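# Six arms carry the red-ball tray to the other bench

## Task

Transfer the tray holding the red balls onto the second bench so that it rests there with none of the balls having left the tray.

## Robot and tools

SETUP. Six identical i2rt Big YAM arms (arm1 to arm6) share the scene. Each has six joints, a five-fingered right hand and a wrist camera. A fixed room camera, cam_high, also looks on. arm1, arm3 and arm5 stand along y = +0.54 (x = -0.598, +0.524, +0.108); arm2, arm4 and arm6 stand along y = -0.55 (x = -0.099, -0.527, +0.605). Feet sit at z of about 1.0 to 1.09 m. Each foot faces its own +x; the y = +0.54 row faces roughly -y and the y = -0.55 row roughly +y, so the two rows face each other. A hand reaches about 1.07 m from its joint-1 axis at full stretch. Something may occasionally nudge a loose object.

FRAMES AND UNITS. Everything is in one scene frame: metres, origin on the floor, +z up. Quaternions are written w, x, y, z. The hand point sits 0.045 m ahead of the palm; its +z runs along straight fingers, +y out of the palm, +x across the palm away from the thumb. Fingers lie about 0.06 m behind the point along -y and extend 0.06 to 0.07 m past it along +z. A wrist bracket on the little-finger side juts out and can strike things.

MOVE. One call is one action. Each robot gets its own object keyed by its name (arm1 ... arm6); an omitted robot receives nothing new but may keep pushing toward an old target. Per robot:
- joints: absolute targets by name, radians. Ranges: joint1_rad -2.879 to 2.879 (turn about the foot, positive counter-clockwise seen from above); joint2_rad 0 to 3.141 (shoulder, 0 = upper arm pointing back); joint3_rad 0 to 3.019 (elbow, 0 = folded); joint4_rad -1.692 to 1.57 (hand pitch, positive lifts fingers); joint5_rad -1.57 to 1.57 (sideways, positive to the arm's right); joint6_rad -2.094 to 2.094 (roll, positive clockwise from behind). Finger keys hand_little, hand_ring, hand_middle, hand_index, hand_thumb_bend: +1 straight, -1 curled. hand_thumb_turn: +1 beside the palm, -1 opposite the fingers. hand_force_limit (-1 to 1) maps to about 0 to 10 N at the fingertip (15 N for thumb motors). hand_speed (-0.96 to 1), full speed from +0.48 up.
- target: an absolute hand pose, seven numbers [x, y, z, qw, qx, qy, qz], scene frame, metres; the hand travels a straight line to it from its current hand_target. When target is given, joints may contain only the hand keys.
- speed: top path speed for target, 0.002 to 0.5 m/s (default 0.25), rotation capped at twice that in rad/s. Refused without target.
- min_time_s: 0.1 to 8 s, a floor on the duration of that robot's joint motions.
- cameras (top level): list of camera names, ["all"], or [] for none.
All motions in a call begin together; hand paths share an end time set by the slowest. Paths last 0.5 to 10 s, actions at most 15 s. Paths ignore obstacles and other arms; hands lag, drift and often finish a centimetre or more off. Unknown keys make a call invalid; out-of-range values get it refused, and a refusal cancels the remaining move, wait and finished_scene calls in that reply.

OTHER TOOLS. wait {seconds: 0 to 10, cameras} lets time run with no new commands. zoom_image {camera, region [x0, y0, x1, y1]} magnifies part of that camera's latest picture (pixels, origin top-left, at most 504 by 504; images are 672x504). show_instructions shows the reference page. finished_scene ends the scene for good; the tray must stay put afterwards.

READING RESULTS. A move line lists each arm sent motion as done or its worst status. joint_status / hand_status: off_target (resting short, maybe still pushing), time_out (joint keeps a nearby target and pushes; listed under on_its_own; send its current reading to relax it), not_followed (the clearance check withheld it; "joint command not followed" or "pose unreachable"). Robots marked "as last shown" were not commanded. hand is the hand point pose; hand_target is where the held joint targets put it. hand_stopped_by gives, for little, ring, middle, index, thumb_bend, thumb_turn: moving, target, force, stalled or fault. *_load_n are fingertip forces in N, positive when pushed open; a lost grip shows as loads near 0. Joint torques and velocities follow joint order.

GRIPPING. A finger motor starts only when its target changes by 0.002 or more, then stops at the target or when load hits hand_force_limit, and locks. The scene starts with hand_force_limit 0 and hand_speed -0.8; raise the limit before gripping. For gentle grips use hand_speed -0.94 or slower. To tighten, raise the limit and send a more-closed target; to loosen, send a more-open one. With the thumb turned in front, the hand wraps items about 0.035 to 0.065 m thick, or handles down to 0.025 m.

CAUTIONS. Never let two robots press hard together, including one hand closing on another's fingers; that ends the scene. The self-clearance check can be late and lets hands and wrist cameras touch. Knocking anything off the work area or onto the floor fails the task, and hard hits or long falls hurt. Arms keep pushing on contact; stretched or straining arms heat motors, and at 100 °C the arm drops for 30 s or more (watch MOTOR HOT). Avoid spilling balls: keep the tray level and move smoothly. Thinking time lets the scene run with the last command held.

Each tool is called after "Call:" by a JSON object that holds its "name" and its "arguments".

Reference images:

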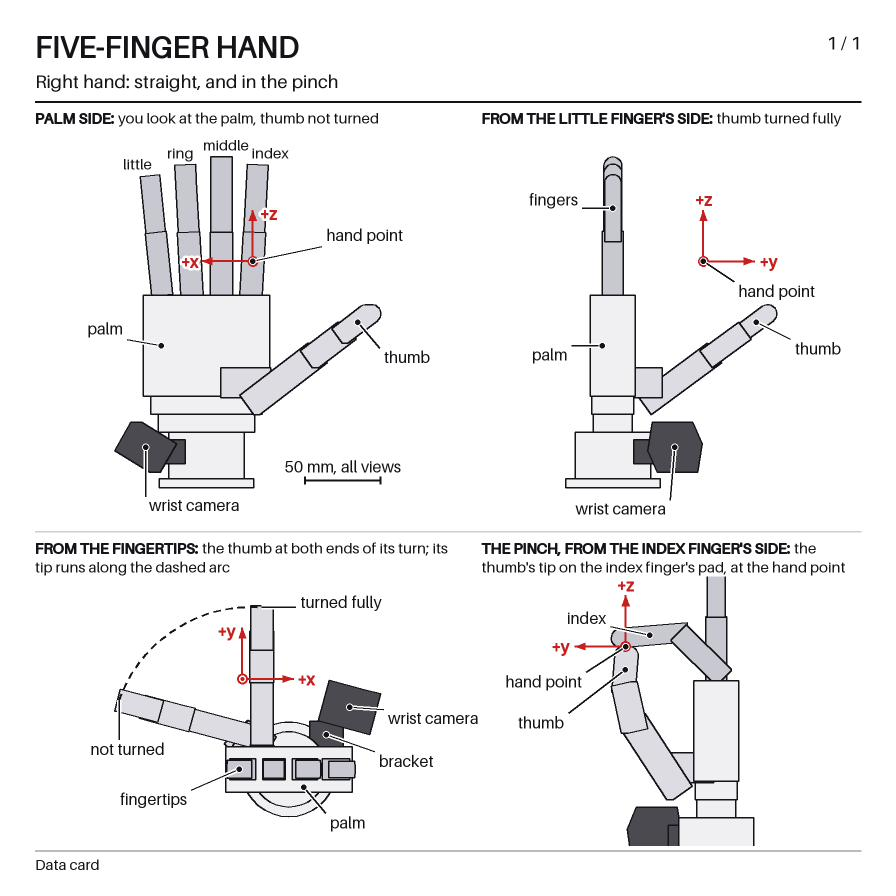

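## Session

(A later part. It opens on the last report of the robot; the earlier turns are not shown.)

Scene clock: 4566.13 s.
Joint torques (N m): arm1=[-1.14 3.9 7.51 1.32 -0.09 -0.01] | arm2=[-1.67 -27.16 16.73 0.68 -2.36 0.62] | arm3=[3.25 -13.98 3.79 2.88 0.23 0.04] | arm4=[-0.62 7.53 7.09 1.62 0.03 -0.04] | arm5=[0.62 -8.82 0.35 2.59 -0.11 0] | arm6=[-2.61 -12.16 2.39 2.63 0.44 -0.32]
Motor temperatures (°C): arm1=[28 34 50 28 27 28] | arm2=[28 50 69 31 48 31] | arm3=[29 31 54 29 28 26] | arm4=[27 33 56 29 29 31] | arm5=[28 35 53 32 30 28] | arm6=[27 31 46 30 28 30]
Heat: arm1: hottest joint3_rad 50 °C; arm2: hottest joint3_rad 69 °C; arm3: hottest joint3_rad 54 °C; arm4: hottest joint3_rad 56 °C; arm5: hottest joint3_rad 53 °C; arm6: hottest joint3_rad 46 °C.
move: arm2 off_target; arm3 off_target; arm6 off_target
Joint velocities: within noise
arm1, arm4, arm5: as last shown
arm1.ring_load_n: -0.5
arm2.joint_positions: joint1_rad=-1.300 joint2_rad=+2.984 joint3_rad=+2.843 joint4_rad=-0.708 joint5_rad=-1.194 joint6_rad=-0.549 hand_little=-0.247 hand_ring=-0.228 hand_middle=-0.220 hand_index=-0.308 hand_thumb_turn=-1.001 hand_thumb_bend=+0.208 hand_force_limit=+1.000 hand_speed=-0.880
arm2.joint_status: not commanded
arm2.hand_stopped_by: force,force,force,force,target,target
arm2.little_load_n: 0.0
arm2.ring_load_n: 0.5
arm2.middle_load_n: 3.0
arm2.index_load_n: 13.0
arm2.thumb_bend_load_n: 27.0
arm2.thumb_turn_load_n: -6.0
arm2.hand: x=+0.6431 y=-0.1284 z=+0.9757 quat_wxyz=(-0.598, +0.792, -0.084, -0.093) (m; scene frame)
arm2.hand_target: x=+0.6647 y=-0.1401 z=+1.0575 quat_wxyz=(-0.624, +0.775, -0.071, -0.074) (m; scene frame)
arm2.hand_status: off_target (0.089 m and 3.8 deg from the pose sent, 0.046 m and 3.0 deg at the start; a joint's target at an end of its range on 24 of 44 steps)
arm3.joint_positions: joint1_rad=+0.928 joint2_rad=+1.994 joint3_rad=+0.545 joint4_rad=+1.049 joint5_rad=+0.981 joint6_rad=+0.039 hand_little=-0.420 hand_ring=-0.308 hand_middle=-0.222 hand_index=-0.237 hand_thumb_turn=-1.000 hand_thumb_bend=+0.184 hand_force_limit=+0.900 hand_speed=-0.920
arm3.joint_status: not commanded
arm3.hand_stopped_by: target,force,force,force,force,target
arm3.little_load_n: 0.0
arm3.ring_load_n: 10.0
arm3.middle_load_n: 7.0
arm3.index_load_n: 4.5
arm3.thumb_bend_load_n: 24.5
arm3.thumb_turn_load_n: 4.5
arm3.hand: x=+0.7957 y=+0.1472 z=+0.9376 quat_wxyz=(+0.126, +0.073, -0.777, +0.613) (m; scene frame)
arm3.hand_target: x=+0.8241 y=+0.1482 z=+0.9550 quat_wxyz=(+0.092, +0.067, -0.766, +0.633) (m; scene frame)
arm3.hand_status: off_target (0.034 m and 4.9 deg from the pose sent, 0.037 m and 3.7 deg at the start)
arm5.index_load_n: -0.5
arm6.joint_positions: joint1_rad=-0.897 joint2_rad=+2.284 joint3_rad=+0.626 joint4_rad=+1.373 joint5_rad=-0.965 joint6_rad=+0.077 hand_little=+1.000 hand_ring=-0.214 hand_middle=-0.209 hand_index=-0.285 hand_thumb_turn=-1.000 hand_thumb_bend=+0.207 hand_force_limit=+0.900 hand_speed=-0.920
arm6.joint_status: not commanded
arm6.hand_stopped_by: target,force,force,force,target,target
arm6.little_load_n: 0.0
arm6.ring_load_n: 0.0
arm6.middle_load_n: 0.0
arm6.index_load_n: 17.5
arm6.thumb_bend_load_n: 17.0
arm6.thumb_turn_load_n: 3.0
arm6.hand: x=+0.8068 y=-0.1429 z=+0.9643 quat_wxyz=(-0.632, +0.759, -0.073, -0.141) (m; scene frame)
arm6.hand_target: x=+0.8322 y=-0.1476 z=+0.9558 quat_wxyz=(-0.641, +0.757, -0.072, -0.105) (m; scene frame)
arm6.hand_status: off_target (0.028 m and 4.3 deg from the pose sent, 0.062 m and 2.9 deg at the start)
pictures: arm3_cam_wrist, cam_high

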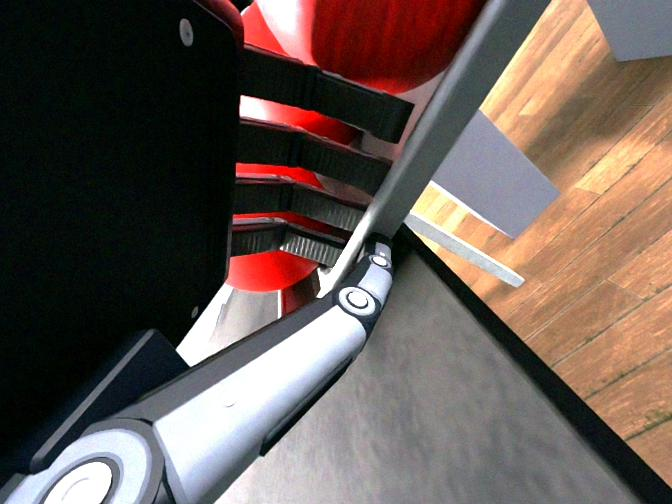

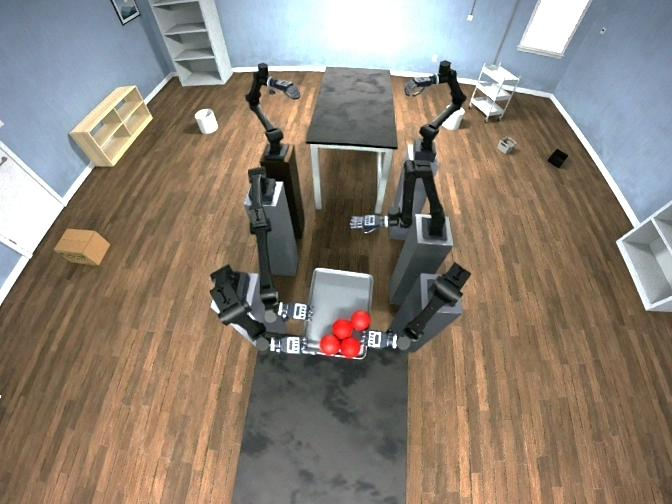

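Call:
{"name": "move", "arguments": {"arm2": {"target": [0.668, -0.1396, 1.04, -0.620, 0.777, -0.066, -0.086], "speed": 0.06}, "arm3": {"target": [0.825, 0.1476, 0.935, 0.092, 0.067, -0.765, 0.634], "speed": 0.06}, "arm6": {"target": [0.833, -0.1469, 0.92, -0.642, 0.757, -0.072, -0.105], "speed": 0.06}, "cameras": ["cam_high", "arm3_cam_wrist", "arm6_cam_wrist"]}}

Scene clock: 4577.03 s.
Joint torques (N m): arm1=[-1.08 3.9 7.51 1.33 -0.09 -0.01] | arm2=[-1.67 -27.4 16.68 0.66 -2.42 0.85] | arm3=[3.25 -11.93 4.22 2.43 -0.11 0.05] | arm4=[-0.62 7.53 7.08 1.73 0.02 -0.03] | arm5=[0.62 -8.76 0.34 2.58 -0.11 0.01] | arm6=[-1.9 -10.34 3.43 1.37 1.17 -0.42]
Motor temperatures (°C): arm1=[28 34 50 28 27 28] | arm2=[28 50 69 31 49 31] | arm3=[29 31 53 29 28 26] | arm4=[27 33 56 29 29 31] | arm5=[28 35 53 32 30 28] | arm6=[27 31 46 30 29 30]
Heat: arm1: hottest joint3_rad 50 °C; arm2: hottest joint3_rad 69 °C; arm3: hottest joint3_rad 53 °C; arm4: hottest joint3_rad 56 °C; arm5: hottest joint3_rad 53 °C; arm6: hottest joint3_rad 46 °C.
move: arm2 off_target; arm3 off_target; arm6 off_target
Joint velocities: within noise
arm1, arm4, arm5: as last shown
arm1.ring_load_n: 0.0
arm2.joint_positions: joint1_rad=-1.300 joint2_rad=+3.014 joint3_rad=+2.843 joint4_rad=-0.680 joint5_rad=-1.190 joint6_rad=-0.574 hand_little=-0.247 hand_ring=-0.228 hand_middle=-0.220 hand_index=-0.308 hand_thumb_turn=-1.001 hand_thumb_bend=+0.208 hand_force_limit=+1.000 hand_speed=-0.880
arm2.joint_status: not commanded
arm2.hand_stopped_by: force,force,force,force,target,target
arm2.little_load_n: 0.0
arm2.ring_load_n: 0.0
arm2.middle_load_n: 7.5
arm2.index_load_n: 12.5
arm2.thumb_bend_load_n: 28.5
arm2.thumb_turn_load_n: -5.5
arm2.hand: x=+0.6425 y=-0.1294 z=+0.9504 quat_wxyz=(-0.597, +0.794, -0.076, -0.085) (m; scene frame)
arm2.hand_target: x=+0.6653 y=-0.1398 z=+1.0371 quat_wxyz=(-0.624, +0.775, -0.070, -0.072) (m; scene frame)
arm2.hand_status: off_target (0.094 m and 3.4 deg from the pose sent, 0.070 m and 3.8 deg at the start; a joint's target at an end of its range on 24 of 39 steps)
arm3.joint_positions: joint1_rad=+0.928 joint2_rad=+2.045 joint3_rad=+0.547 joint4_rad=+1.124 joint5_rad=+0.990 joint6_rad=+0.037 hand_little=-0.420 hand_ring=-0.308 hand_middle=-0.222 hand_index=-0.237 hand_thumb_turn=-1.000 hand_thumb_bend=+0.184 hand_force_limit=+0.900 hand_speed=-0.920
arm3.joint_status: not commanded
arm3.hand_stopped_by: target,force,force,force,force,target
arm3.little_load_n: 0.5
arm3.ring_load_n: 13.5
arm3.middle_load_n: 4.5
arm3.index_load_n: 2.0
arm3.thumb_bend_load_n: 18.5
arm3.thumb_turn_load_n: 2.0
arm3.hand: x=+0.7946 y=+0.1464 z=+0.9292 quat_wxyz=(+0.123, +0.064, -0.772, +0.620) (m; scene frame)
arm3.hand_target: x=+0.8242 y=+0.1485 z=+0.9354 quat_wxyz=(+0.092, +0.067, -0.765, +0.633) (m; scene frame)
arm3.hand_status: off_target (0.031 m and 4.0 deg from the pose sent, 0.029 m and 4.8 deg at the start)
arm4.thumb_bend_load_n: 0.5
arm5.thumb_bend_load_n: 0.5
arm6.joint_positions: joint1_rad=-0.902 joint2_rad=+2.372 joint3_rad=+0.657 joint4_rad=+1.472 joint5_rad=-0.981 joint6_rad=+0.088 hand_little=+1.000 hand_ring=-0.215 hand_middle=-0.209 hand_index=-0.285 hand_thumb_turn=-1.000 hand_thumb_bend=+0.206 hand_force_limit=+0.900 hand_speed=-0.920
arm6.joint_status: not commanded
arm6.hand_stopped_by: target,force,force,force,target,target
arm6.little_load_n: 0.0
arm6.ring_load_n: -4.0
arm6.middle_load_n: 0.0
arm6.index_load_n: 18.0
arm6.thumb_bend_load_n: 13.0
arm6.thumb_turn_load_n: 5.0
arm6.hand: x=+0.8070 y=-0.1432 z=+0.9464 quat_wxyz=(-0.643, +0.751, -0.061, -0.138) (m; scene frame)
arm6.hand_target: x=+0.8313 y=-0.1485 z=+0.9219 quat_wxyz=(-0.641, +0.757, -0.072, -0.105) (m; scene frame)
arm6.hand_status: off_target (0.037 m and 4.1 deg from the pose sent, 0.052 m and 4.3 deg at the start)
pictures: arm3_cam_wrist, arm6_cam_wrist, cam_high

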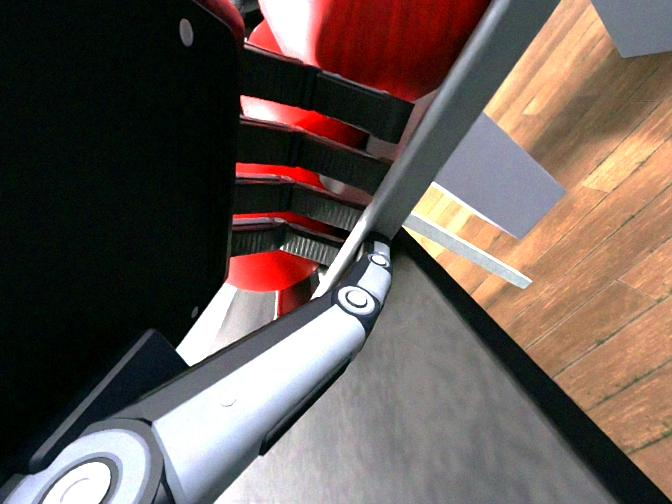

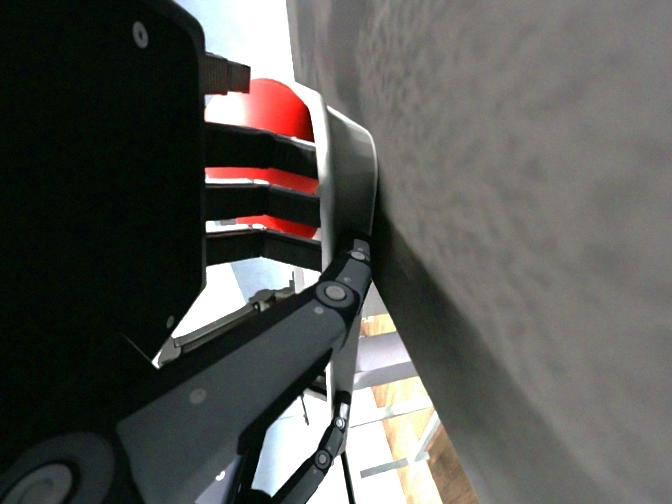

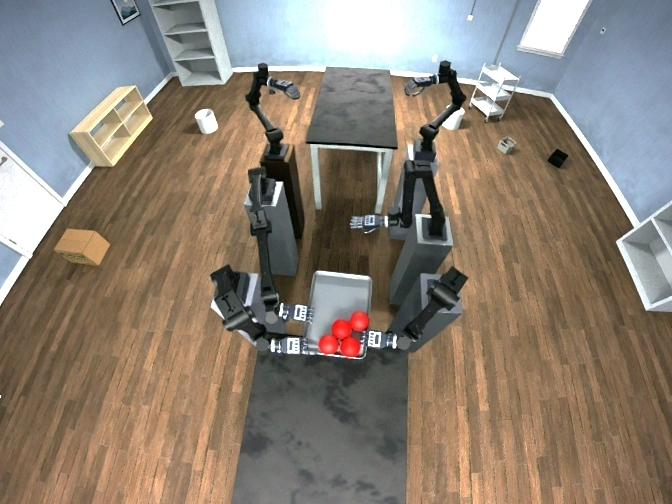

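Call:
{"name": "move", "arguments": {"arm2": {"target": [0.715, -0.1396, 1.05, -0.620, 0.777, -0.066, -0.086], "speed": 0.07}, "arm3": {"target": [0.880, 0.1476, 0.940, 0.092, 0.067, -0.765, 0.634], "speed": 0.07}, "arm6": {"target": [0.888, -0.1469, 0.925, -0.642, 0.757, -0.072, -0.105], "speed": 0.07}, "cameras": ["cam_high", "arm2_cam_wrist", "arm6_cam_wrist"]}}

Scene clock: 4592.13 s.
Joint torques (N m): arm1=[-1.14 3.84 7.51 1.31 -0.09 -0.02] | arm2=[-2.08 -27.63 16.88 1.66 -1.79 1.02] | arm3=[3.66 -13.92 6.15 1.5 -0.01 0.24] | arm4=[-0.5 6.95 7.08 1.72 0.04 -0.03] | arm5=[0.62 -8.82 0.35 2.59 -0.12 0.01] | arm6=[-3.02 -12.86 4.77 -0.13 1.63 -0.63]
Motor temperatures (°C): arm1=[27 34 50 28 27 28] | arm2=[28 51 70 31 50 32] | arm3=[29 32 52 29 28 26] | arm4=[27 33 56 29 29 31] | arm5=[28 35 52 32 30 28] | arm6=[27 32 46 30 29 30]
Heat: arm1: hottest joint3_rad 50 °C; arm2: hottest joint3_rad 70 °C; arm3: hottest joint3_rad 52 °C; arm4: hottest joint3_rad 56 °C; arm5: hottest joint3_rad 52 °C; arm6: hottest joint3_rad 46 °C.
move: arm2 off_target; arm3 off_target; arm6 off_target
Joint velocities: within noise
arm1, arm4, arm5: as last shown
arm2.joint_positions: joint1_rad=-1.307 joint2_rad=+3.031 joint3_rad=+2.843 joint4_rad=-0.408 joint5_rad=-1.104 joint6_rad=-0.395 hand_little=-0.247 hand_ring=-0.227 hand_middle=-0.219 hand_index=-0.309 hand_thumb_turn=-1.001 hand_thumb_bend=+0.208 hand_force_limit=+1.000 hand_speed=-0.880
arm2.joint_status: not commanded
arm2.hand_stopped_by: force,force,force,force,target,target
arm2.little_load_n: 1.5
arm2.ring_load_n: 10.5
arm2.middle_load_n: 12.5
arm2.index_load_n: 4.5
arm2.thumb_bend_load_n: 25.0
arm2.thumb_turn_load_n: -9.5
arm2.hand: x=+0.6845 y=-0.1245 z=+0.9530 quat_wxyz=(-0.614, +0.783, -0.096, -0.015) (m; scene frame)
arm2.hand_target: x=+0.7102 y=-0.1398 z=+1.0447 quat_wxyz=(-0.641, +0.761, -0.098, -0.001) (m; scene frame)
arm2.hand_status: off_target (0.103 m and 8.9 deg from the pose sent, 0.124 m and 3.4 deg at the start; pose on its path clipped on 45 of 56 steps; a joint's target at an end of its range on 52 of 56 steps)
arm3.joint_positions: joint1_rad=+1.003 joint2_rad=+2.050 joint3_rad=+0.654 joint4_rad=+0.978 joint5_rad=+1.063 joint6_rad=+0.068 hand_little=-0.420 hand_ring=-0.308 hand_middle=-0.222 hand_index=-0.237 hand_thumb_turn=-1.000 hand_thumb_bend=+0.184 hand_force_limit=+0.900 hand_speed=-0.920
arm3.joint_status: not commanded
arm3.hand_stopped_by: target,force,force,force,force,target
arm3.little_load_n: 0.0
arm3.ring_load_n: 8.5
arm3.middle_load_n: 4.5
arm3.index_load_n: 6.5
arm3.thumb_bend_load_n: 18.5
arm3.thumb_turn_load_n: 2.5
arm3.hand: x=+0.8409 y=+0.1462 z=+0.9302 quat_wxyz=(+0.131, +0.071, -0.771, +0.620) (m; scene frame)
arm3.hand_target: x=+0.8788 y=+0.1490 z=+0.9411 quat_wxyz=(+0.092, +0.067, -0.765, +0.634) (m; scene frame)
arm3.hand_status: off_target (0.040 m and 4.8 deg from the pose sent, 0.086 m and 4.0 deg at the start)
arm4.thumb_bend_load_n: 0.0
arm5.index_load_n: 0.0
arm5.thumb_bend_load_n: 0.0
arm6.joint_positions: joint1_rad=-0.977 joint2_rad=+2.356 joint3_rad=+0.751 joint4_rad=+1.334 joint5_rad=-1.074 joint6_rad=+0.070 hand_little=+1.000 hand_ring=-0.215 hand_middle=-0.209 hand_index=-0.285 hand_thumb_turn=-1.000 hand_thumb_bend=+0.206 hand_force_limit=+0.900 hand_speed=-0.920
arm6.joint_status: not commanded
arm6.hand_stopped_by: target,force,force,force,target,target
arm6.little_load_n: 0.0
arm6.ring_load_n: -9.0
arm6.middle_load_n: -0.5
arm6.index_load_n: 25.0
arm6.thumb_bend_load_n: 13.0
arm6.thumb_turn_load_n: 7.0
arm6.hand: x=+0.8495 y=-0.1431 z=+0.9474 quat_wxyz=(-0.642, +0.749, -0.061, -0.151) (m; scene frame)
arm6.hand_target: x=+0.8860 y=-0.1492 z=+0.9274 quat_wxyz=(-0.642, +0.756, -0.072, -0.105) (m; scene frame)
arm6.hand_status: off_target (0.045 m and 5.5 deg from the pose sent, 0.084 m and 4.1 deg at the start)
pictures: arm2_cam_wrist, arm6_cam_wrist, cam_high

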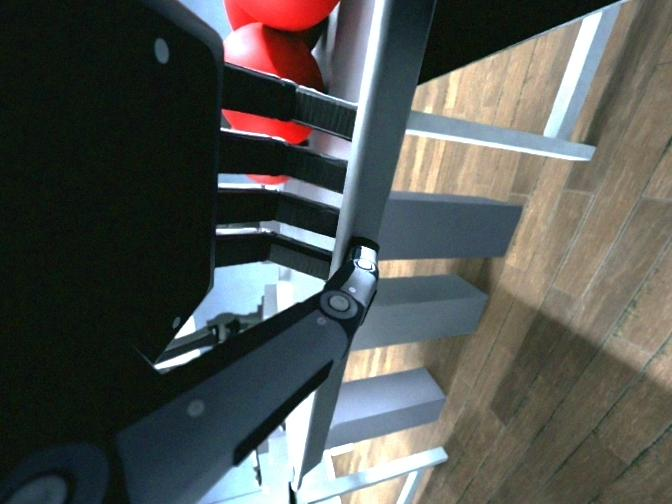

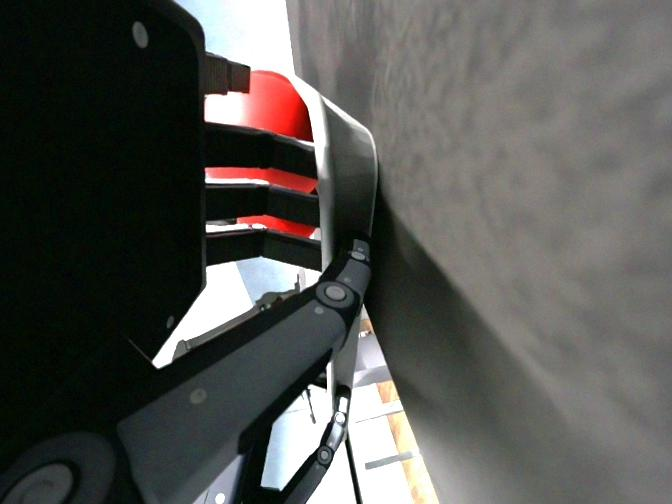

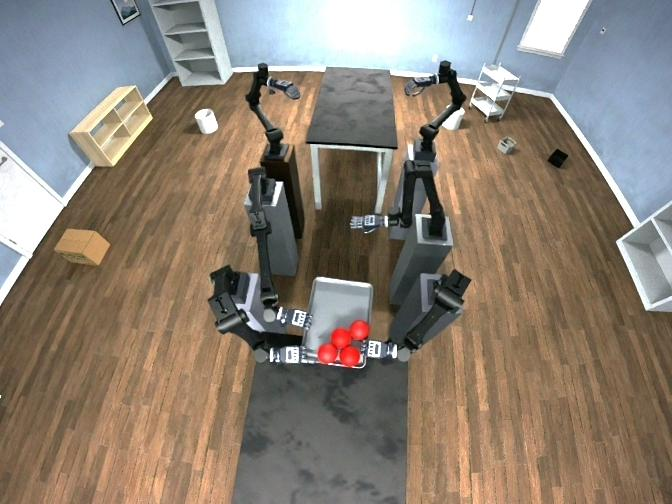

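Call:
{"name": "move", "arguments": {"arm2": {"target": [0.735, -0.1396, 1.045, -0.630, 0.770, -0.075, -0.060], "speed": 0.06}, "arm3": {"target": [0.912, 0.1476, 0.935, 0.092, 0.067, -0.765, 0.634], "speed": 0.06}, "arm6": {"target": [0.920, -0.1469, 0.920, -0.642, 0.757, -0.072, -0.105], "speed": 0.06}, "cameras": ["cam_high", "arm2_cam_wrist"]}}

Scene clock: 4614.43 s.
Joint torques (N m): arm1=[-1.14 3.9 7.53 1.35 -0.09 -0.01] | arm2=[-2.32 -27.28 16.96 1.72 -1.55 1.05] | arm3=[4.01 -14.04 7.08 1.31 -0.36 0.22] | arm4=[-0.97 7 7.21 1.63 0.04 0] | arm5=[0.56 -8.7 0.32 2.58 -0.11 0.01] | arm6=[-3.31 -12.51 6.93 -0.4 2.37 -0.65]
Motor temperatures (°C): arm1=[27 34 50 28 27 28] | arm2=[28 47 71 31 47 32] | arm3=[29 32 52 29 28 26] | arm4=[27 33 55 29 29 31] | arm5=[28 35 51 32 30 28] | arm6=[27 33 46 30 31 31]
Heat: arm1: hottest joint3_rad 50 °C; arm2: hottest joint3_rad 71 °C; arm3: hottest joint3_rad 52 °C; arm4: hottest joint3_rad 55 °C; arm5: hottest joint3_rad 51 °C; arm6: hottest joint3_rad 46 °C.
move: arm2 off_target; arm3 off_target; arm6 off_target
Joint velocities: within noise
arm1, arm4, arm5: as last shown
arm1.index_load_n: -0.5
arm2.joint_positions: joint1_rad=-1.307 joint2_rad=+3.044 joint3_rad=+2.843 joint4_rad=-0.293 joint5_rad=-1.045 joint6_rad=-0.338 hand_little=-0.247 hand_ring=-0.226 hand_middle=-0.219 hand_index=-0.309 hand_thumb_turn=-1.001 hand_thumb_bend=+0.208 hand_force_limit=+1.000 hand_speed=-0.880
arm2.joint_status: not commanded
arm2.hand_stopped_by: force,force,force,force,target,target
arm2.little_load_n: 11.0
arm2.ring_load_n: 15.5
arm2.middle_load_n: 12.5
arm2.index_load_n: 2.0
arm2.thumb_bend_load_n: 23.5
arm2.thumb_turn_load_n: -10.5
arm2.hand: x=+0.7039 y=-0.1220 z=+0.9507 quat_wxyz=(-0.620, +0.777, -0.106, +0.025) (m; scene frame)
arm2.hand_target: x=+0.7308 y=-0.1400 z=+1.0417 quat_wxyz=(-0.647, +0.753, -0.111, +0.039) (m; scene frame)
arm2.hand_status: off_target (0.101 m and 10.4 deg from the pose sent, 0.106 m and 6.1 deg at the start; pose on its path clipped on 35 of 52 steps; a joint's target at an end of its range on 47 of 52 steps)
arm3.joint_positions: joint1_rad=+1.039 joint2_rad=+2.072 joint3_rad=+0.728 joint4_rad=+0.906 joint5_rad=+1.108 joint6_rad=+0.100 hand_little=-0.420 hand_ring=-0.308 hand_middle=-0.222 hand_index=-0.237 hand_thumb_turn=-1.000 hand_thumb_bend=+0.184 hand_force_limit=+0.900 hand_speed=-0.920
arm3.joint_status: not commanded
arm3.hand_stopped_by: target,force,force,force,force,target
arm3.little_load_n: 0.0
arm3.ring_load_n: 6.5
arm3.middle_load_n: 4.0
arm3.index_load_n: 8.5
arm3.thumb_bend_load_n: 18.0
arm3.thumb_turn_load_n: 2.0
arm3.hand: x=+0.8684 y=+0.1437 z=+0.9293 quat_wxyz=(+0.133, +0.065, -0.768, +0.623) (m; scene frame)
arm3.hand_target: x=+0.9104 y=+0.1495 z=+0.9364 quat_wxyz=(+0.092, +0.067, -0.765, +0.634) (m; scene frame)
arm3.hand_status: off_target (0.044 m and 4.9 deg from the pose sent, 0.071 m and 4.8 deg at the start)
arm5.middle_load_n: -0.5
arm6.joint_positions: joint1_rad=-1.013 joint2_rad=+2.351 joint3_rad=+0.803 joint4_rad=+1.246 joint5_rad=-1.131 joint6_rad=+0.042 hand_little=+1.000 hand_ring=-0.216 hand_middle=-0.209 hand_index=-0.284 hand_thumb_turn=-1.000 hand_thumb_bend=+0.206 hand_force_limit=+0.900 hand_speed=-0.920
arm6.joint_status: not commanded
arm6.hand_stopped_by: target,force,force,force,target,target
arm6.little_load_n: 0.0
arm6.ring_load_n: -14.5
arm6.middle_load_n: -1.0
arm6.index_load_n: 31.0
arm6.thumb_bend_load_n: 15.5
arm6.thumb_turn_load_n: 10.5
arm6.hand: x=+0.8701 y=-0.1453 z=+0.9474 quat_wxyz=(-0.640, +0.749, -0.055, -0.161) (m; scene frame)
arm6.hand_target: x=+0.9170 y=-0.1509 z=+0.9239 quat_wxyz=(-0.641, +0.756, -0.072, -0.105) (m; scene frame)
arm6.hand_status: off_target (0.057 m and 6.7 deg from the pose sent, 0.076 m and 5.5 deg at the start)
pictures: arm2_cam_wrist, cam_high

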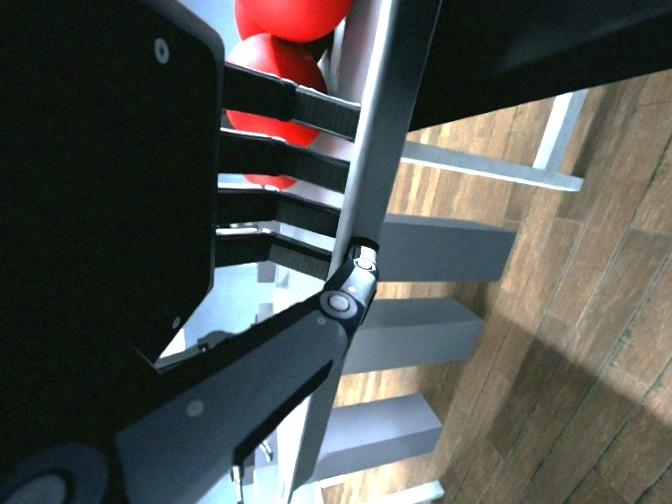

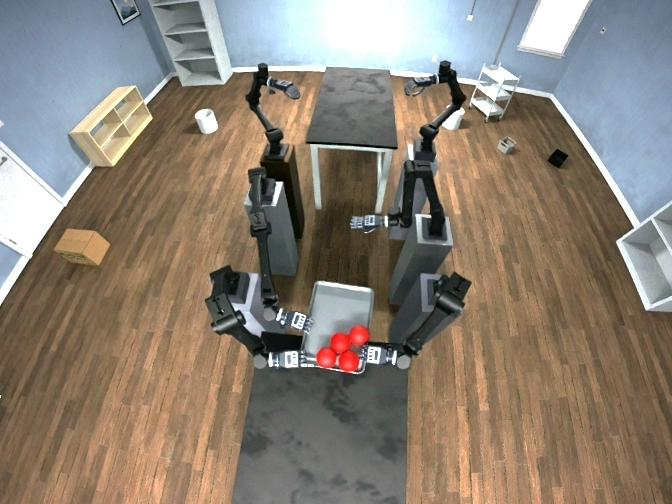

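Call:
{"name": "move", "arguments": {"arm2": {"target": [0.706, -0.124, 0.965, -0.620, 0.777, -0.100, 0.020], "speed": 0.05}, "arm6": {"target": [0.895, -0.1469, 0.925, -0.642, 0.755, -0.065, -0.125], "speed": 0.05}, "cameras": ["cam_high", "arm2_cam_wrist"]}}

Scene clock: 4625.30 s.
Joint torques (N m): arm1=[-1.08 3.9 7.53 1.35 -0.09 -0.01] | arm2=[-0.09 -24.88 12.38 0.55 -1.17 0.59] | arm3=[3.9 -14.8 6.72 1.32 -0.34 0.07] | arm4=[-0.5 6.95 7.01 1.69 0.04 -0.02] | arm5=[0.62 -8.76 0.36 2.58 -0.12 0.01] | arm6=[-1.26 -12.51 4.44 1.35 1.67 -0.17]
Motor temperatures (°C): arm1=[27 34 50 28 27 28] | arm2=[28 49 71 31 46 32] | arm3=[29 32 52 29 28 26] | arm4=[27 33 55 29 29 31] | arm5=[28 35 50 32 30 28] | arm6=[27 33 47 30 33 31]
Heat: arm1: hottest joint3_rad 50 °C; arm2: hottest joint3_rad 71 °C; arm3: hottest joint3_rad 52 °C; arm4: hottest joint3_rad 55 °C; arm5: hottest joint3_rad 50 °C; arm6: hottest joint3_rad 47 °C.
move: arm2 off_target; arm6 off_target
Joint velocities: within noise
arm1, arm3, arm4, arm5: as last shown
arm2.joint_positions: joint1_rad=-1.303 joint2_rad=+3.053 joint3_rad=+2.843 joint4_rad=-0.304 joint5_rad=-1.034 joint6_rad=-0.404 hand_little=-0.247 hand_ring=-0.226 hand_middle=-0.219 hand_index=-0.309 hand_thumb_turn=-1.001 hand_thumb_bend=+0.208 hand_force_limit=+1.000 hand_speed=-0.880
arm2.joint_status: not commanded
arm2.hand_stopped_by: force,force,force,force,target,target
arm2.little_load_n: 5.5
arm2.ring_load_n: 13.0
arm2.middle_load_n: 13.0
arm2.index_load_n: 3.0
arm2.thumb_bend_load_n: 23.5
arm2.thumb_turn_load_n: -10.0
arm2.hand: x=+0.7043 y=-0.1219 z=+0.9383 quat_wxyz=(-0.614, +0.784, -0.088, +0.040) (m; scene frame)
arm2.hand_target: x=+0.7064 y=-0.1238 z=+0.9645 quat_wxyz=(-0.621, +0.777, -0.101, +0.025) (m; scene frame)
arm2.hand_status: off_target (0.027 m and 2.9 deg from the pose sent, 0.015 m and 0.8 deg at the start)
arm3.joint_positions: joint1_rad=+1.039 joint2_rad=+2.081 joint3_rad=+0.733 joint4_rad=+0.905 joint5_rad=+1.108 joint6_rad=+0.116 hand_little=-0.420 hand_ring=-0.309 hand_middle=-0.222 hand_index=-0.237 hand_thumb_turn=-1.000 hand_thumb_bend=+0.184 hand_force_limit=+0.900 hand_speed=-0.920
arm3.ring_load_n: 4.0
arm3.index_load_n: 9.5
arm3.thumb_bend_load_n: 20.0
arm3.thumb_turn_load_n: 1.5
arm3.hand: x=+0.8700 y=+0.1437 z=+0.9262 quat_wxyz=(+0.129, +0.061, -0.769, +0.623) (m; scene frame)
arm3.hand_target: x=+0.9103 y=+0.1495 z=+0.9364 quat_wxyz=(+0.092, +0.067, -0.765, +0.634) (m; scene frame)
arm4.middle_load_n: -0.5
arm4.thumb_turn_load_n: 0.5
arm5.little_load_n: -0.5
arm5.middle_load_n: 0.0
arm6.joint_positions: joint1_rad=-1.014 joint2_rad=+2.350 joint3_rad=+0.803 joint4_rad=+1.247 joint5_rad=-1.130 joint6_rad=+0.021 hand_little=+1.000 hand_ring=-0.216 hand_middle=-0.209 hand_index=-0.284 hand_thumb_turn=-1.000 hand_thumb_bend=+0.206 hand_force_limit=+0.900 hand_speed=-0.920
arm6.joint_status: not commanded
arm6.hand_stopped_by: target,force,force,force,target,target
arm6.little_load_n: 0.0
arm6.ring_load_n: -15.5
arm6.middle_load_n: 0.0
arm6.index_load_n: 25.0
arm6.thumb_bend_load_n: 21.0
arm6.thumb_turn_load_n: 10.5
arm6.hand: x=+0.8719 y=-0.1453 z=+0.9466 quat_wxyz=(-0.642, +0.750, -0.047, -0.153) (m; scene frame)
arm6.hand_target: x=+0.8939 y=-0.1483 z=+0.9264 quat_wxyz=(-0.641, +0.755, -0.065, -0.125) (m; scene frame)
arm6.hand_status: off_target (0.032 m and 3.9 deg from the pose sent, 0.033 m and 4.3 deg at the start)
pictures: arm2_cam_wrist, cam_high

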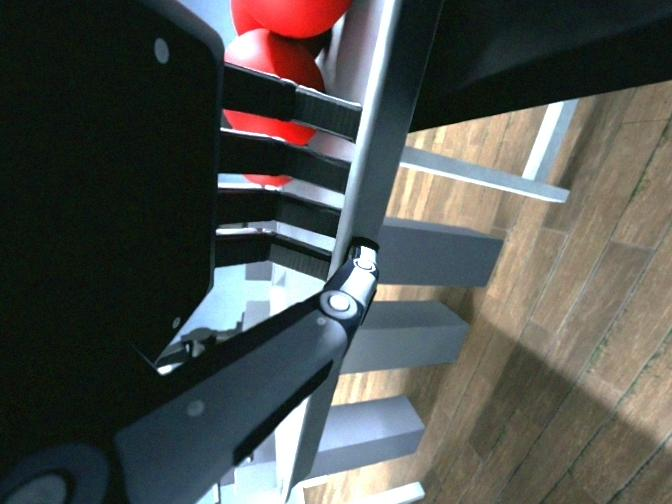

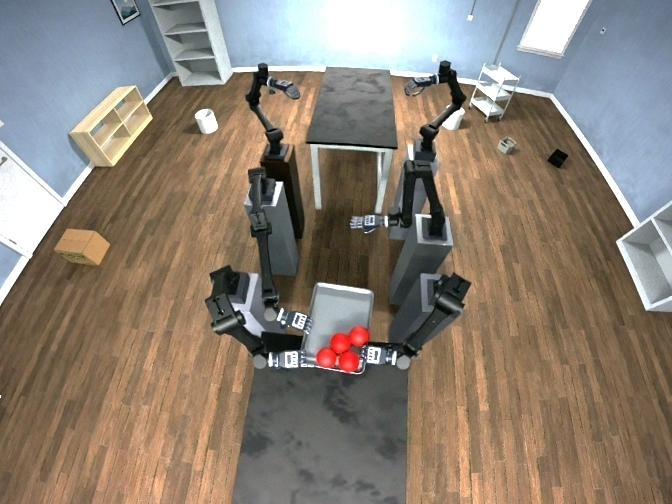

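Call:
{"name": "move", "arguments": {"arm2": {"target": [0.706, -0.124, 0.935, -0.617, 0.780, -0.092, 0.030], "speed": 0.05}, "cameras": ["cam_high", "arm3_cam_wrist"]}}

Scene clock: 4630.63 s.
Joint torques (N m): arm1=[-1.14 3.78 7.54 1.32 -0.09 -0.01] | arm2=[0.03 -22.36 13.68 1.02 -0.78 0.37] | arm3=[3.6 -14.86 6.65 1.32 -0.26 0.06] | arm4=[-0.38 7.24 7.1 1.83 0.01 -0.02] | arm5=[0.67 -8.7 0.38 2.58 -0.11 0.01] | arm6=[-1.44 -12.45 4.52 1.29 1.33 -0.16]
Motor temperatures (°C): arm1=[27 34 50 28 27 28] | arm2=[28 50 71 31 45 32] | arm3=[29 32 52 29 28 26] | arm4=[27 33 55 29 29 31] | arm5=[28 35 50 32 30 28] | arm6=[27 32 47 30 33 31]
Heat: arm1: hottest joint3_rad 50 °C; arm2: hottest joint3_rad 71 °C; arm3: hottest joint3_rad 52 °C; arm4: hottest joint3_rad 55 °C; arm5: hottest joint3_rad 50 °C; arm6: hottest joint3_rad 47 °C.
move: arm2 done
Joint velocities: within noise
arm1, arm3, arm4, arm6: as last shown
arm1.index_load_n: 0.0
arm2.joint_positions: joint1_rad=-1.303 joint2_rad=+3.070 joint3_rad=+2.870 joint4_rad=-0.304 joint5_rad=-1.034 joint6_rad=-0.408 hand_little=-0.247 hand_ring=-0.226 hand_middle=-0.219 hand_index=-0.309 hand_thumb_turn=-1.001 hand_thumb_bend=+0.208 hand_force_limit=+1.000 hand_speed=-0.880
arm2.joint_status: not commanded
arm2.hand_stopped_by: force,force,force,force,target,target
arm2.little_load_n: 3.5
arm2.ring_load_n: 11.5
arm2.middle_load_n: 12.5
arm2.index_load_n: 4.0
arm2.thumb_bend_load_n: 21.5
arm2.thumb_turn_load_n: -9.5
arm2.hand: x=+0.7058 y=-0.1213 z=+0.9361 quat_wxyz=(-0.615, +0.783, -0.083, +0.045) (m; scene frame)
arm2.hand_target: x=+0.7054 y=-0.1240 z=+0.9352 quat_wxyz=(-0.618, +0.780, -0.094, +0.035) (m; scene frame)
arm2.hand_status: done (0.003 m and 2.0 deg from the pose sent, 0.004 m and 1.4 deg at the start)
arm3.joint_positions: joint1_rad=+1.041 joint2_rad=+2.081 joint3_rad=+0.733 joint4_rad=+0.905 joint5_rad=+1.106 joint6_rad=+0.117 hand_little=-0.420 hand_ring=-0.309 hand_middle=-0.222 hand_index=-0.237 hand_thumb_turn=-1.000 hand_thumb_bend=+0.184 hand_force_limit=+0.900 hand_speed=-0.920
arm3.little_load_n: -0.5
arm3.ring_load_n: 3.5
arm3.index_load_n: 10.0
arm3.thumb_bend_load_n: 19.5
arm3.thumb_turn_load_n: 2.0
arm3.hand: x=+0.8716 y=+0.1442 z=+0.9263 quat_wxyz=(+0.127, +0.061, -0.770, +0.623) (m; scene frame)
arm3.hand_target: x=+0.9104 y=+0.1495 z=+0.9364 quat_wxyz=(+0.092, +0.067, -0.765, +0.634) (m; scene frame)
arm4.middle_load_n: 0.0
arm4.thumb_turn_load_n: 0.0
arm5.joint_positions: joint1_rad=+0.106 joint2_rad=+2.011 joint3_rad=+0.298 joint4_rad=+1.523 joint5_rad=+0.052 joint6_rad=+0.010 hand_little=+1.000 hand_ring=+1.000 hand_middle=+1.000 hand_index=+1.000 hand_thumb_turn=-1.000 hand_thumb_bend=+0.250 hand_force_limit=+0.900 hand_speed=+0.000
arm5.joint_status: not commanded
arm5.hand_stopped_by: target,target,target,target,target,target
arm5.little_load_n: 0.0
arm5.ring_load_n: 0.0
arm5.middle_load_n: 0.0
arm5.index_load_n: 0.0
arm5.thumb_bend_load_n: 0.0
arm5.thumb_turn_load_n: 0.5
arm5.hand: x=+0.1537 y=+0.1082 z=+0.9698 quat_wxyz=(-0.005, -0.002, -0.769, +0.639) (m; scene frame)
arm5.hand_target: x=+0.1501 y=+0.1100 z=+0.9700 quat_wxyz=(+0.000, +0.000, -0.767, +0.641) (m; scene frame)
arm5.hand_status: not commanded
arm6.joint_positions: joint1_rad=-1.014 joint2_rad=+2.350 joint3_rad=+0.803 joint4_rad=+1.249 joint5_rad=-1.123 joint6_rad=+0.021 hand_little=+1.000 hand_ring=-0.216 hand_middle=-0.209 hand_index=-0.284 hand_thumb_turn=-1.000 hand_thumb_bend=+0.206 hand_force_limit=+0.900 hand_speed=-0.920
arm6.ring_load_n: -12.5
arm6.index_load_n: 23.5
arm6.thumb_turn_load_n: 9.5
arm6.hand: x=+0.8735 y=-0.1447 z=+0.9464 quat_wxyz=(-0.643, +0.750, -0.049, -0.149) (m; scene frame)
arm6.hand_target: x=+0.8939 y=-0.1483 z=+0.9264 quat_wxyz=(-0.641, +0.754, -0.065, -0.125) (m; scene frame)
pictures: arm3_cam_wrist, cam_high

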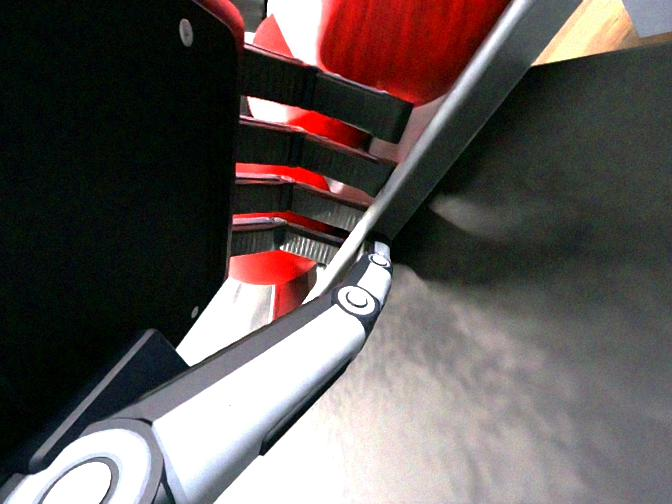

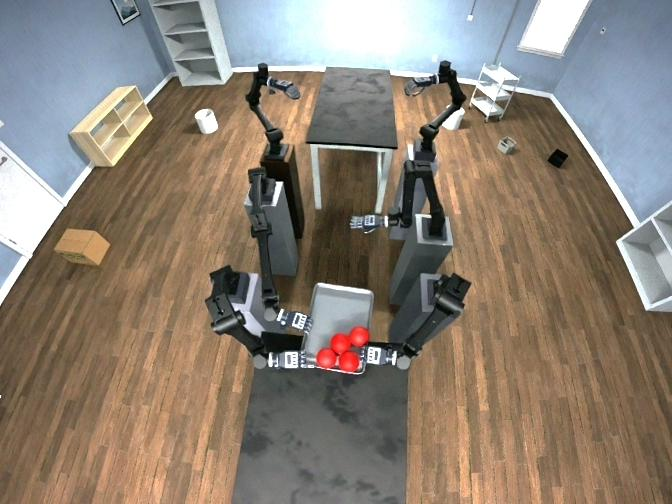

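Call:
{"name": "move", "arguments": {"arm2": {"joints": {"hand_little": 0.15, "hand_ring": 0.15, "hand_middle": 0.15, "hand_index": 0.15, "hand_thumb_bend": 0.25, "hand_speed": -0.7}}, "arm3": {"target": [0.890, 0.1476, 0.920, 0.110, 0.065, -0.767, 0.629], "speed": 0.05}, "cameras": ["cam_high", "arm2_cam_wrist"]}}

Scene clock: 4637.77 s.
Joint torques (N m): arm1=[-1.14 3.84 7.54 1.33 -0.08 -0.01] | arm2=[0.09 -22.59 13.56 1.26 -0.58 0.19] | arm3=[0.5 -12.34 5.09 1.95 0.05 0] | arm4=[-0.56 7.18 7.19 1.69 0.01 -0.03] | arm5=[0.67 -8.76 0.35 2.61 -0.11 0.01] | arm6=[-1.03 -12.98 2.62 1.16 0.24 -0.15]
Motor temperatures (°C): arm1=[27 34 50 28 27 28] | arm2=[28 50 71 31 44 32] | arm3=[29 32 52 29 28 26] | arm4=[27 33 55 29 29 31] | arm5=[28 35 50 32 30 28] | arm6=[27 32 46 30 33 31]
Heat: arm1: hottest joint3_rad 50 °C; arm2: hottest joint3_rad 71 °C; arm3: hottest joint3_rad 52 °C; arm4: hottest joint3_rad 55 °C; arm5: hottest joint3_rad 50 °C; arm6: hottest joint3_rad 46 °C.
move: arm2 done; arm3 off_target
Joint velocities: within noise
arm1.joint_positions: joint1_rad=+0.908 joint2_rad=+0.255 joint3_rad=+1.003 joint4_rad=-0.893 joint5_rad=+0.604 joint6_rad=+0.209 hand_little=+0.150 hand_ring=+0.150 hand_middle=+0.150 hand_index=+0.150 hand_thumb_turn=-1.000 hand_thumb_bend=+0.250 hand_force_limit=+0.600 hand_speed=-0.600
arm1.joint_status: not commanded
arm1.hand_stopped_by: target,target,target,target,target,target
arm1.little_load_n: -0.5
arm1.ring_load_n: 0.0
arm1.middle_load_n: 0.0
arm1.index_load_n: 0.0
arm1.thumb_bend_load_n: 0.5
arm1.thumb_turn_load_n: 0.0
arm1.hand: x=-0.4896 y=+0.3531 z=+1.5454 quat_wxyz=(-0.123, +0.052, -0.750, +0.648) (m; scene frame)
arm1.hand_target: x=-0.4924 y=+0.3539 z=+1.5427 quat_wxyz=(-0.118, +0.055, -0.751, +0.648) (m; scene frame)
arm1.hand_status: not commanded
arm2.joint_positions: joint1_rad=-1.303 joint2_rad=+3.077 joint3_rad=+2.870 joint4_rad=-0.311 joint5_rad=-1.039 joint6_rad=-0.389 hand_little=+0.150 hand_ring=+0.150 hand_middle=+0.150 hand_index=+0.150 hand_thumb_turn=-1.000 hand_thumb_bend=+0.250 hand_force_limit=+1.000 hand_speed=-0.700
arm2.joint_status: all done
arm2.hand_stopped_by: target,target,target,target,target,target
arm2.little_load_n: 0.0
arm2.ring_load_n: 0.0
arm2.middle_load_n: 0.0
arm2.index_load_n: 0.0
arm2.thumb_bend_load_n: 0.0
arm2.thumb_turn_load_n: 0.0
arm2.hand: x=+0.7014 y=-0.1217 z=+0.9308 quat_wxyz=(-0.614, +0.783, -0.093, +0.032) (m; scene frame)
arm2.hand_target: x=+0.7053 y=-0.1241 z=+0.9351 quat_wxyz=(-0.618, +0.780, -0.094, +0.035) (m; scene frame)
arm2.hand_status: not commanded
arm3.joint_positions: joint1_rad=+1.057 joint2_rad=+2.088 joint3_rad=+0.733 joint4_rad=+0.923 joint5_rad=+1.108 joint6_rad=+0.119 hand_little=-0.420 hand_ring=-0.309 hand_middle=-0.222 hand_index=-0.237 hand_thumb_turn=-1.000 hand_thumb_bend=+0.184 hand_force_limit=+0.900 hand_speed=-0.920
arm3.joint_status: not commanded
arm3.hand_stopped_by: target,force,force,force,force,target
arm3.little_load_n: 0.0
arm3.ring_load_n: 4.0
arm3.middle_load_n: 3.0
arm3.index_load_n: 6.0
arm3.thumb_bend_load_n: 19.0
arm3.thumb_turn_load_n: 2.0
arm3.hand: x=+0.8782 y=+0.1492 z=+0.9256 quat_wxyz=(+0.119, +0.063, -0.768, +0.626) (m; scene frame)
arm3.hand_target: x=+0.8897 y=+0.1479 z=+0.9202 quat_wxyz=(+0.110, +0.065, -0.767, +0.629) (m; scene frame)
arm3.hand_status: off_target (0.013 m and 1.2 deg from the pose sent, 0.020 m and 2.2 deg at the start)
arm4.joint_positions: joint1_rad=-0.908 joint2_rad=+0.256 joint3_rad=+1.008 joint4_rad=-0.888 joint5_rad=-0.602 joint6_rad=-0.198 hand_little=+0.150 hand_ring=+0.150 hand_middle=+0.150 hand_index=+0.150 hand_thumb_turn=-1.000 hand_thumb_bend=+0.250 hand_force_limit=+0.500 hand_speed=-0.500
arm4.joint_status: not commanded
arm4.hand_stopped_by: target,target,target,target,target,target
arm4.little_load_n: 0.0
arm4.ring_load_n: 0.0
arm4.middle_load_n: 0.0
arm4.index_load_n: 0.0
arm4.thumb_bend_load_n: 0.0
arm4.thumb_turn_load_n: 0.0
arm4.hand: x=-0.4720 y=-0.3509 z=+1.4874 quat_wxyz=(-0.648, +0.742, -0.076, +0.153) (m; scene frame)
arm4.hand_target: x=-0.4748 y=-0.3517 z=+1.4821 quat_wxyz=(-0.645, +0.746, -0.075, +0.148) (m; scene frame)
arm4.hand_status: not commanded
arm5, arm6: as last shown
arm5.index_load_n: -0.5
arm6.joint_positions: joint1_rad=-1.017 joint2_rad=+2.353 joint3_rad=+0.826 joint4_rad=+1.250 joint5_rad=-1.099 joint6_rad=+0.019 hand_little=+1.000 hand_ring=-0.214 hand_middle=-0.209 hand_index=-0.285 hand_thumb_turn=-1.000 hand_thumb_bend=+0.206 hand_force_limit=+0.900 hand_speed=-0.920
arm6.ring_load_n: 1.0
arm6.index_load_n: 13.5
arm6.thumb_bend_load_n: 19.5
arm6.thumb_turn_load_n: 5.0
arm6.hand: x=+0.8877 y=-0.1383 z=+0.9468 quat_wxyz=(-0.648, +0.749, -0.050, -0.133) (m; scene frame)
arm6.hand_target: x=+0.8938 y=-0.1483 z=+0.9263 quat_wxyz=(-0.641, +0.755, -0.065, -0.125) (m; scene frame)
pictures: arm2_cam_wrist, cam_high

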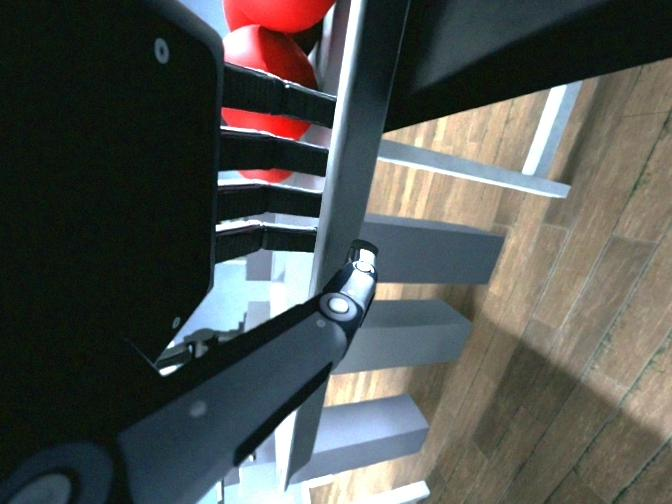

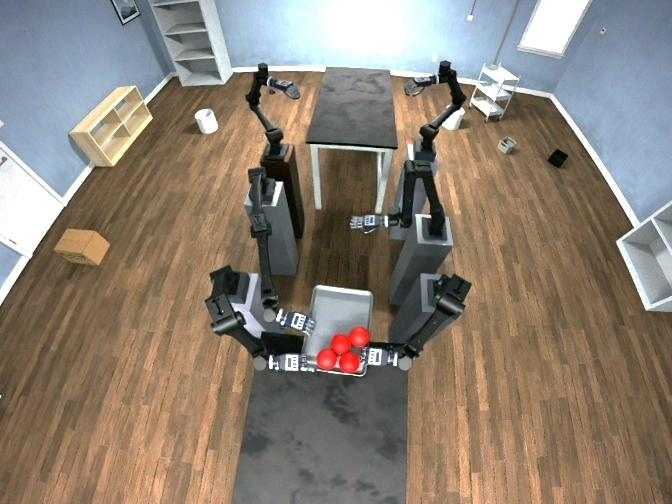

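Call:
{"name": "move", "arguments": {"arm2": {"target": [0.690, -0.130, 1.04, -0.618, 0.780, -0.094, 0.02], "speed": 0.12}, "cameras": ["cam_high", "arm2_cam_wrist"]}}

Scene clock: 4644.30 s.
Joint torques (N m): arm1=[-1.08 3.9 7.53 1.33 -0.09 -0.01] | arm2=[-0.09 -26.29 9.52 2.35 -0.44 0.13] | arm3=[0.44 -12.4 5.07 1.96 0.05 -0.01] | arm4=[-0.67 7.12 7.06 1.72 0.02 -0.02] | arm5=[0.56 -8.64 0.35 2.61 -0.11 0] | arm6=[-1.08 -12.92 2.58 1.21 0.26 -0.15]
Motor temperatures (°C): arm1=[27 34 50 28 27 28] | arm2=[28 50 71 31 43 31] | arm3=[29 32 52 29 28 26] | arm4=[27 33 55 29 29 31] | arm5=[28 35 50 32 30 28] | arm6=[27 33 46 30 32 31]
Heat: arm1: hottest joint3_rad 50 °C; arm2: hottest joint3_rad 71 °C; arm3: hottest joint3_rad 52 °C; arm4: hottest joint3_rad 55 °C; arm5: hottest joint3_rad 50 °C; arm6: hottest joint3_rad 46 °C.
move: arm2 off_target
Joint velocities: within noise
arm1, arm3, arm4, arm5, arm6: as last shown
arm1.little_load_n: 0.0
arm1.thumb_bend_load_n: 0.0
arm2.joint_positions: joint1_rad=-1.304 joint2_rad=+2.795 joint3_rad=+2.509 joint4_rad=-0.299 joint5_rad=-1.067 joint6_rad=-0.389 hand_little=+0.150 hand_ring=+0.150 hand_middle=+0.150 hand_index=+0.150 hand_thumb_turn=-1.000 hand_thumb_bend=+0.250 hand_force_limit=+1.000 hand_speed=-0.700
arm2.joint_status: not commanded
arm2.hand_stopped_by: target,target,target,target,target,target
arm2.little_load_n: 0.0
arm2.ring_load_n: 0.0
arm2.middle_load_n: 0.0
arm2.index_load_n: 0.0
arm2.thumb_bend_load_n: 0.0
arm2.thumb_turn_load_n: 0.0
arm2.hand: x=+0.6775 y=-0.1273 z=+1.0048 quat_wxyz=(-0.609, +0.786, -0.105, -0.001) (m; scene frame)
arm2.hand_target: x=+0.6893 y=-0.1301 z=+1.0399 quat_wxyz=(-0.618, +0.780, -0.094, +0.020) (m; scene frame)
arm2.hand_status: off_target (0.037 m and 3.0 deg from the pose sent, 0.110 m and 1.5 deg at the start)
arm3.ring_load_n: 3.5
arm3.thumb_turn_load_n: 1.5
arm5.index_load_n: 0.0
arm5.thumb_turn_load_n: 0.0
pictures: arm2_cam_wrist, cam_high

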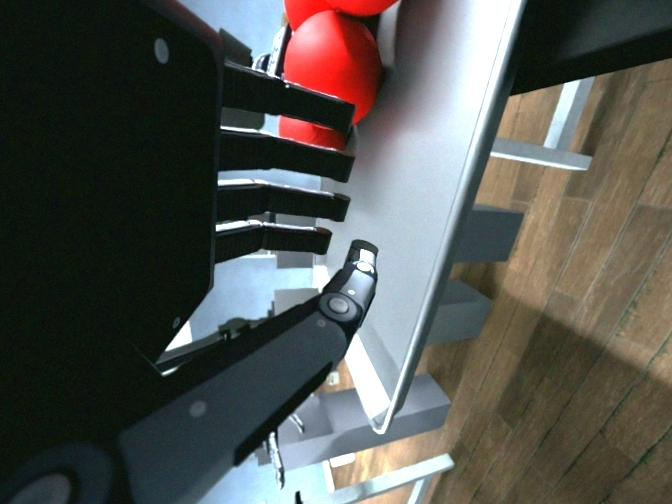

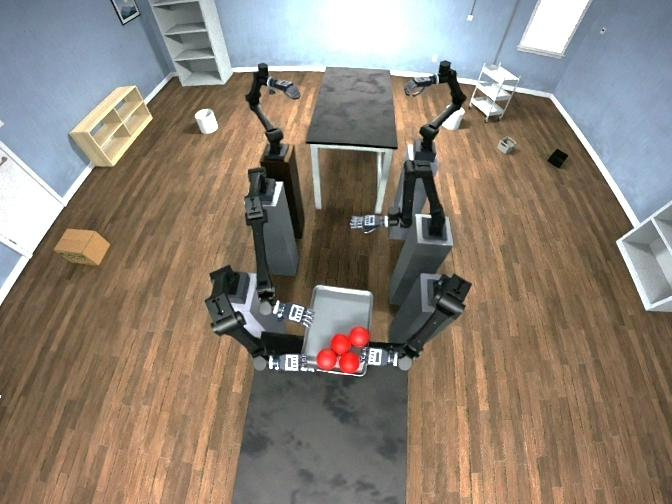

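Call:
{"name": "move", "arguments": {"arm2": {"target": [0.60, -0.22, 1.17, -0.618, 0.780, -0.094, 0.02], "speed": 0.15}, "arm3": {"target": [0.955, 0.1476, 0.920, 0.110, 0.065, -0.767, 0.629], "speed": 0.05}, "arm6": {"target": [0.960, -0.1469, 0.925, -0.642, 0.755, -0.065, -0.125], "speed": 0.05}, "cameras": ["cam_high", "arm6_cam_wrist"]}}

Scene clock: 4662.27 s.
Joint torques (N m): arm1=[-1.08 3.9 7.53 1.32 -0.09 -0.01] | arm2=[-0.38 -22.65 9.22 1.72 -0.7 -0.05] | arm3=[1.2 -14.15 7.12 0.96 0.06 0.19] | arm4=[-0.62 7.59 7.16 1.81 0.03 -0.02] | arm5=[0.62 -8.7 0.38 2.59 -0.11 0] | arm6=[-1.32 -14.39 5.07 0.51 0.39 -0.23]
Motor temperatures (°C): arm1=[27 34 50 28 27 28] | arm2=[28 52 67 31 41 31] | arm3=[29 32 51 29 28 26] | arm4=[27 33 55 29 29 31] | arm5=[28 35 49 32 30 28] | arm6=[27 33 46 30 30 30]
Heat: arm1: hottest joint3_rad 50 °C; arm2: hottest joint3_rad 67 °C; arm3: hottest joint3_rad 51 °C; arm4: hottest joint3_rad 55 °C; arm5: hottest joint3_rad 49 °C; arm6: hottest joint3_rad 46 °C.
move: arm2 off_target; arm3 off_target; arm6 off_target
Joint velocities: within noise
arm1, arm4, arm5: as last shown
arm2.joint_positions: joint1_rad=-1.382 joint2_rad=+2.262 joint3_rad=+1.859 joint4_rad=-0.254 joint5_rad=-1.130 joint6_rad=-0.466 hand_little=+0.150 hand_ring=+0.150 hand_middle=+0.150 hand_index=+0.150 hand_thumb_turn=-1.000 hand_thumb_bend=+0.250 hand_force_limit=+1.000 hand_speed=-0.700
arm2.joint_status: not commanded
arm2.hand_stopped_by: target,target,target,target,target,target
arm2.little_load_n: 0.0
arm2.ring_load_n: 0.0
arm2.middle_load_n: 0.0
arm2.index_load_n: 0.0
arm2.thumb_bend_load_n: 0.0
arm2.thumb_turn_load_n: 0.0
arm2.hand: x=+0.5933 y=-0.2131 z=+1.1427 quat_wxyz=(-0.611, +0.784, -0.109, -0.002) (m; scene frame)
arm2.hand_target: x=+0.5997 y=-0.2199 z=+1.1699 quat_wxyz=(-0.618, +0.780, -0.094, +0.020) (m; scene frame)
arm2.hand_status: off_target (0.029 m and 3.2 deg from the pose sent, 0.205 m and 3.0 deg at the start)
arm3.joint_positions: joint1_rad=+1.117 joint2_rad=+2.127 joint3_rad=+0.887 joint4_rad=+0.756 joint5_rad=+1.170 joint6_rad=+0.164 hand_little=-0.420 hand_ring=-0.309 hand_middle=-0.222 hand_index=-0.237 hand_thumb_turn=-1.000 hand_thumb_bend=+0.184 hand_force_limit=+0.900 hand_speed=-0.920
arm3.joint_status: not commanded
arm3.hand_stopped_by: target,force,force,force,force,target
arm3.little_load_n: 0.0
arm3.ring_load_n: 6.5
arm3.middle_load_n: 3.0
arm3.index_load_n: 5.0
arm3.thumb_bend_load_n: 18.0
arm3.thumb_turn_load_n: 1.0
arm3.hand: x=+0.9343 y=+0.1473 z=+0.9253 quat_wxyz=(+0.126, +0.066, -0.766, +0.627) (m; scene frame)
arm3.hand_target: x=+0.9544 y=+0.1483 z=+0.9206 quat_wxyz=(+0.110, +0.065, -0.767, +0.629) (m; scene frame)
arm3.hand_status: off_target (0.021 m and 1.9 deg from the pose sent, 0.077 m and 1.2 deg at the start)
arm5.index_load_n: -0.5
arm6.joint_positions: joint1_rad=-1.088 joint2_rad=+2.358 joint3_rad=+0.966 joint4_rad=+1.069 joint5_rad=-1.171 joint6_rad=-0.027 hand_little=+1.000 hand_ring=-0.214 hand_middle=-0.209 hand_index=-0.285 hand_thumb_turn=-1.000 hand_thumb_bend=+0.206 hand_force_limit=+0.900 hand_speed=-0.920
arm6.joint_status: not commanded
arm6.hand_stopped_by: target,force,force,force,target,target
arm6.little_load_n: 0.0
arm6.ring_load_n: 2.0
arm6.middle_load_n: 0.0
arm6.index_load_n: 13.0
arm6.thumb_bend_load_n: 19.5
arm6.thumb_turn_load_n: 5.0
arm6.hand: x=+0.9471 y=-0.1387 z=+0.9481 quat_wxyz=(-0.647, +0.748, -0.050, -0.136) (m; scene frame)
arm6.hand_target: x=+0.9587 y=-0.1476 z=+0.9259 quat_wxyz=(-0.641, +0.754, -0.065, -0.125) (m; scene frame)
arm6.hand_status: off_target (0.028 m and 2.3 deg from the pose sent, 0.076 m and 2.1 deg at the start)
pictures: arm6_cam_wrist, cam_high

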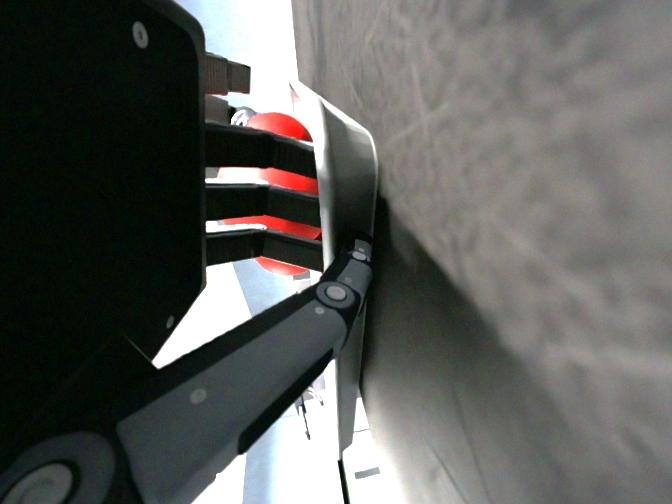

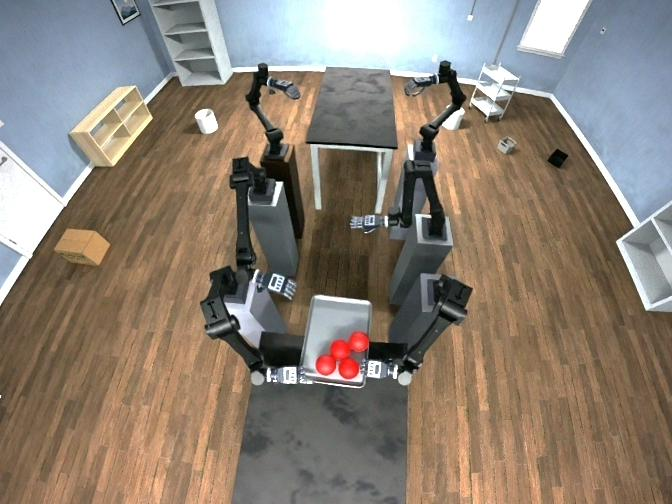

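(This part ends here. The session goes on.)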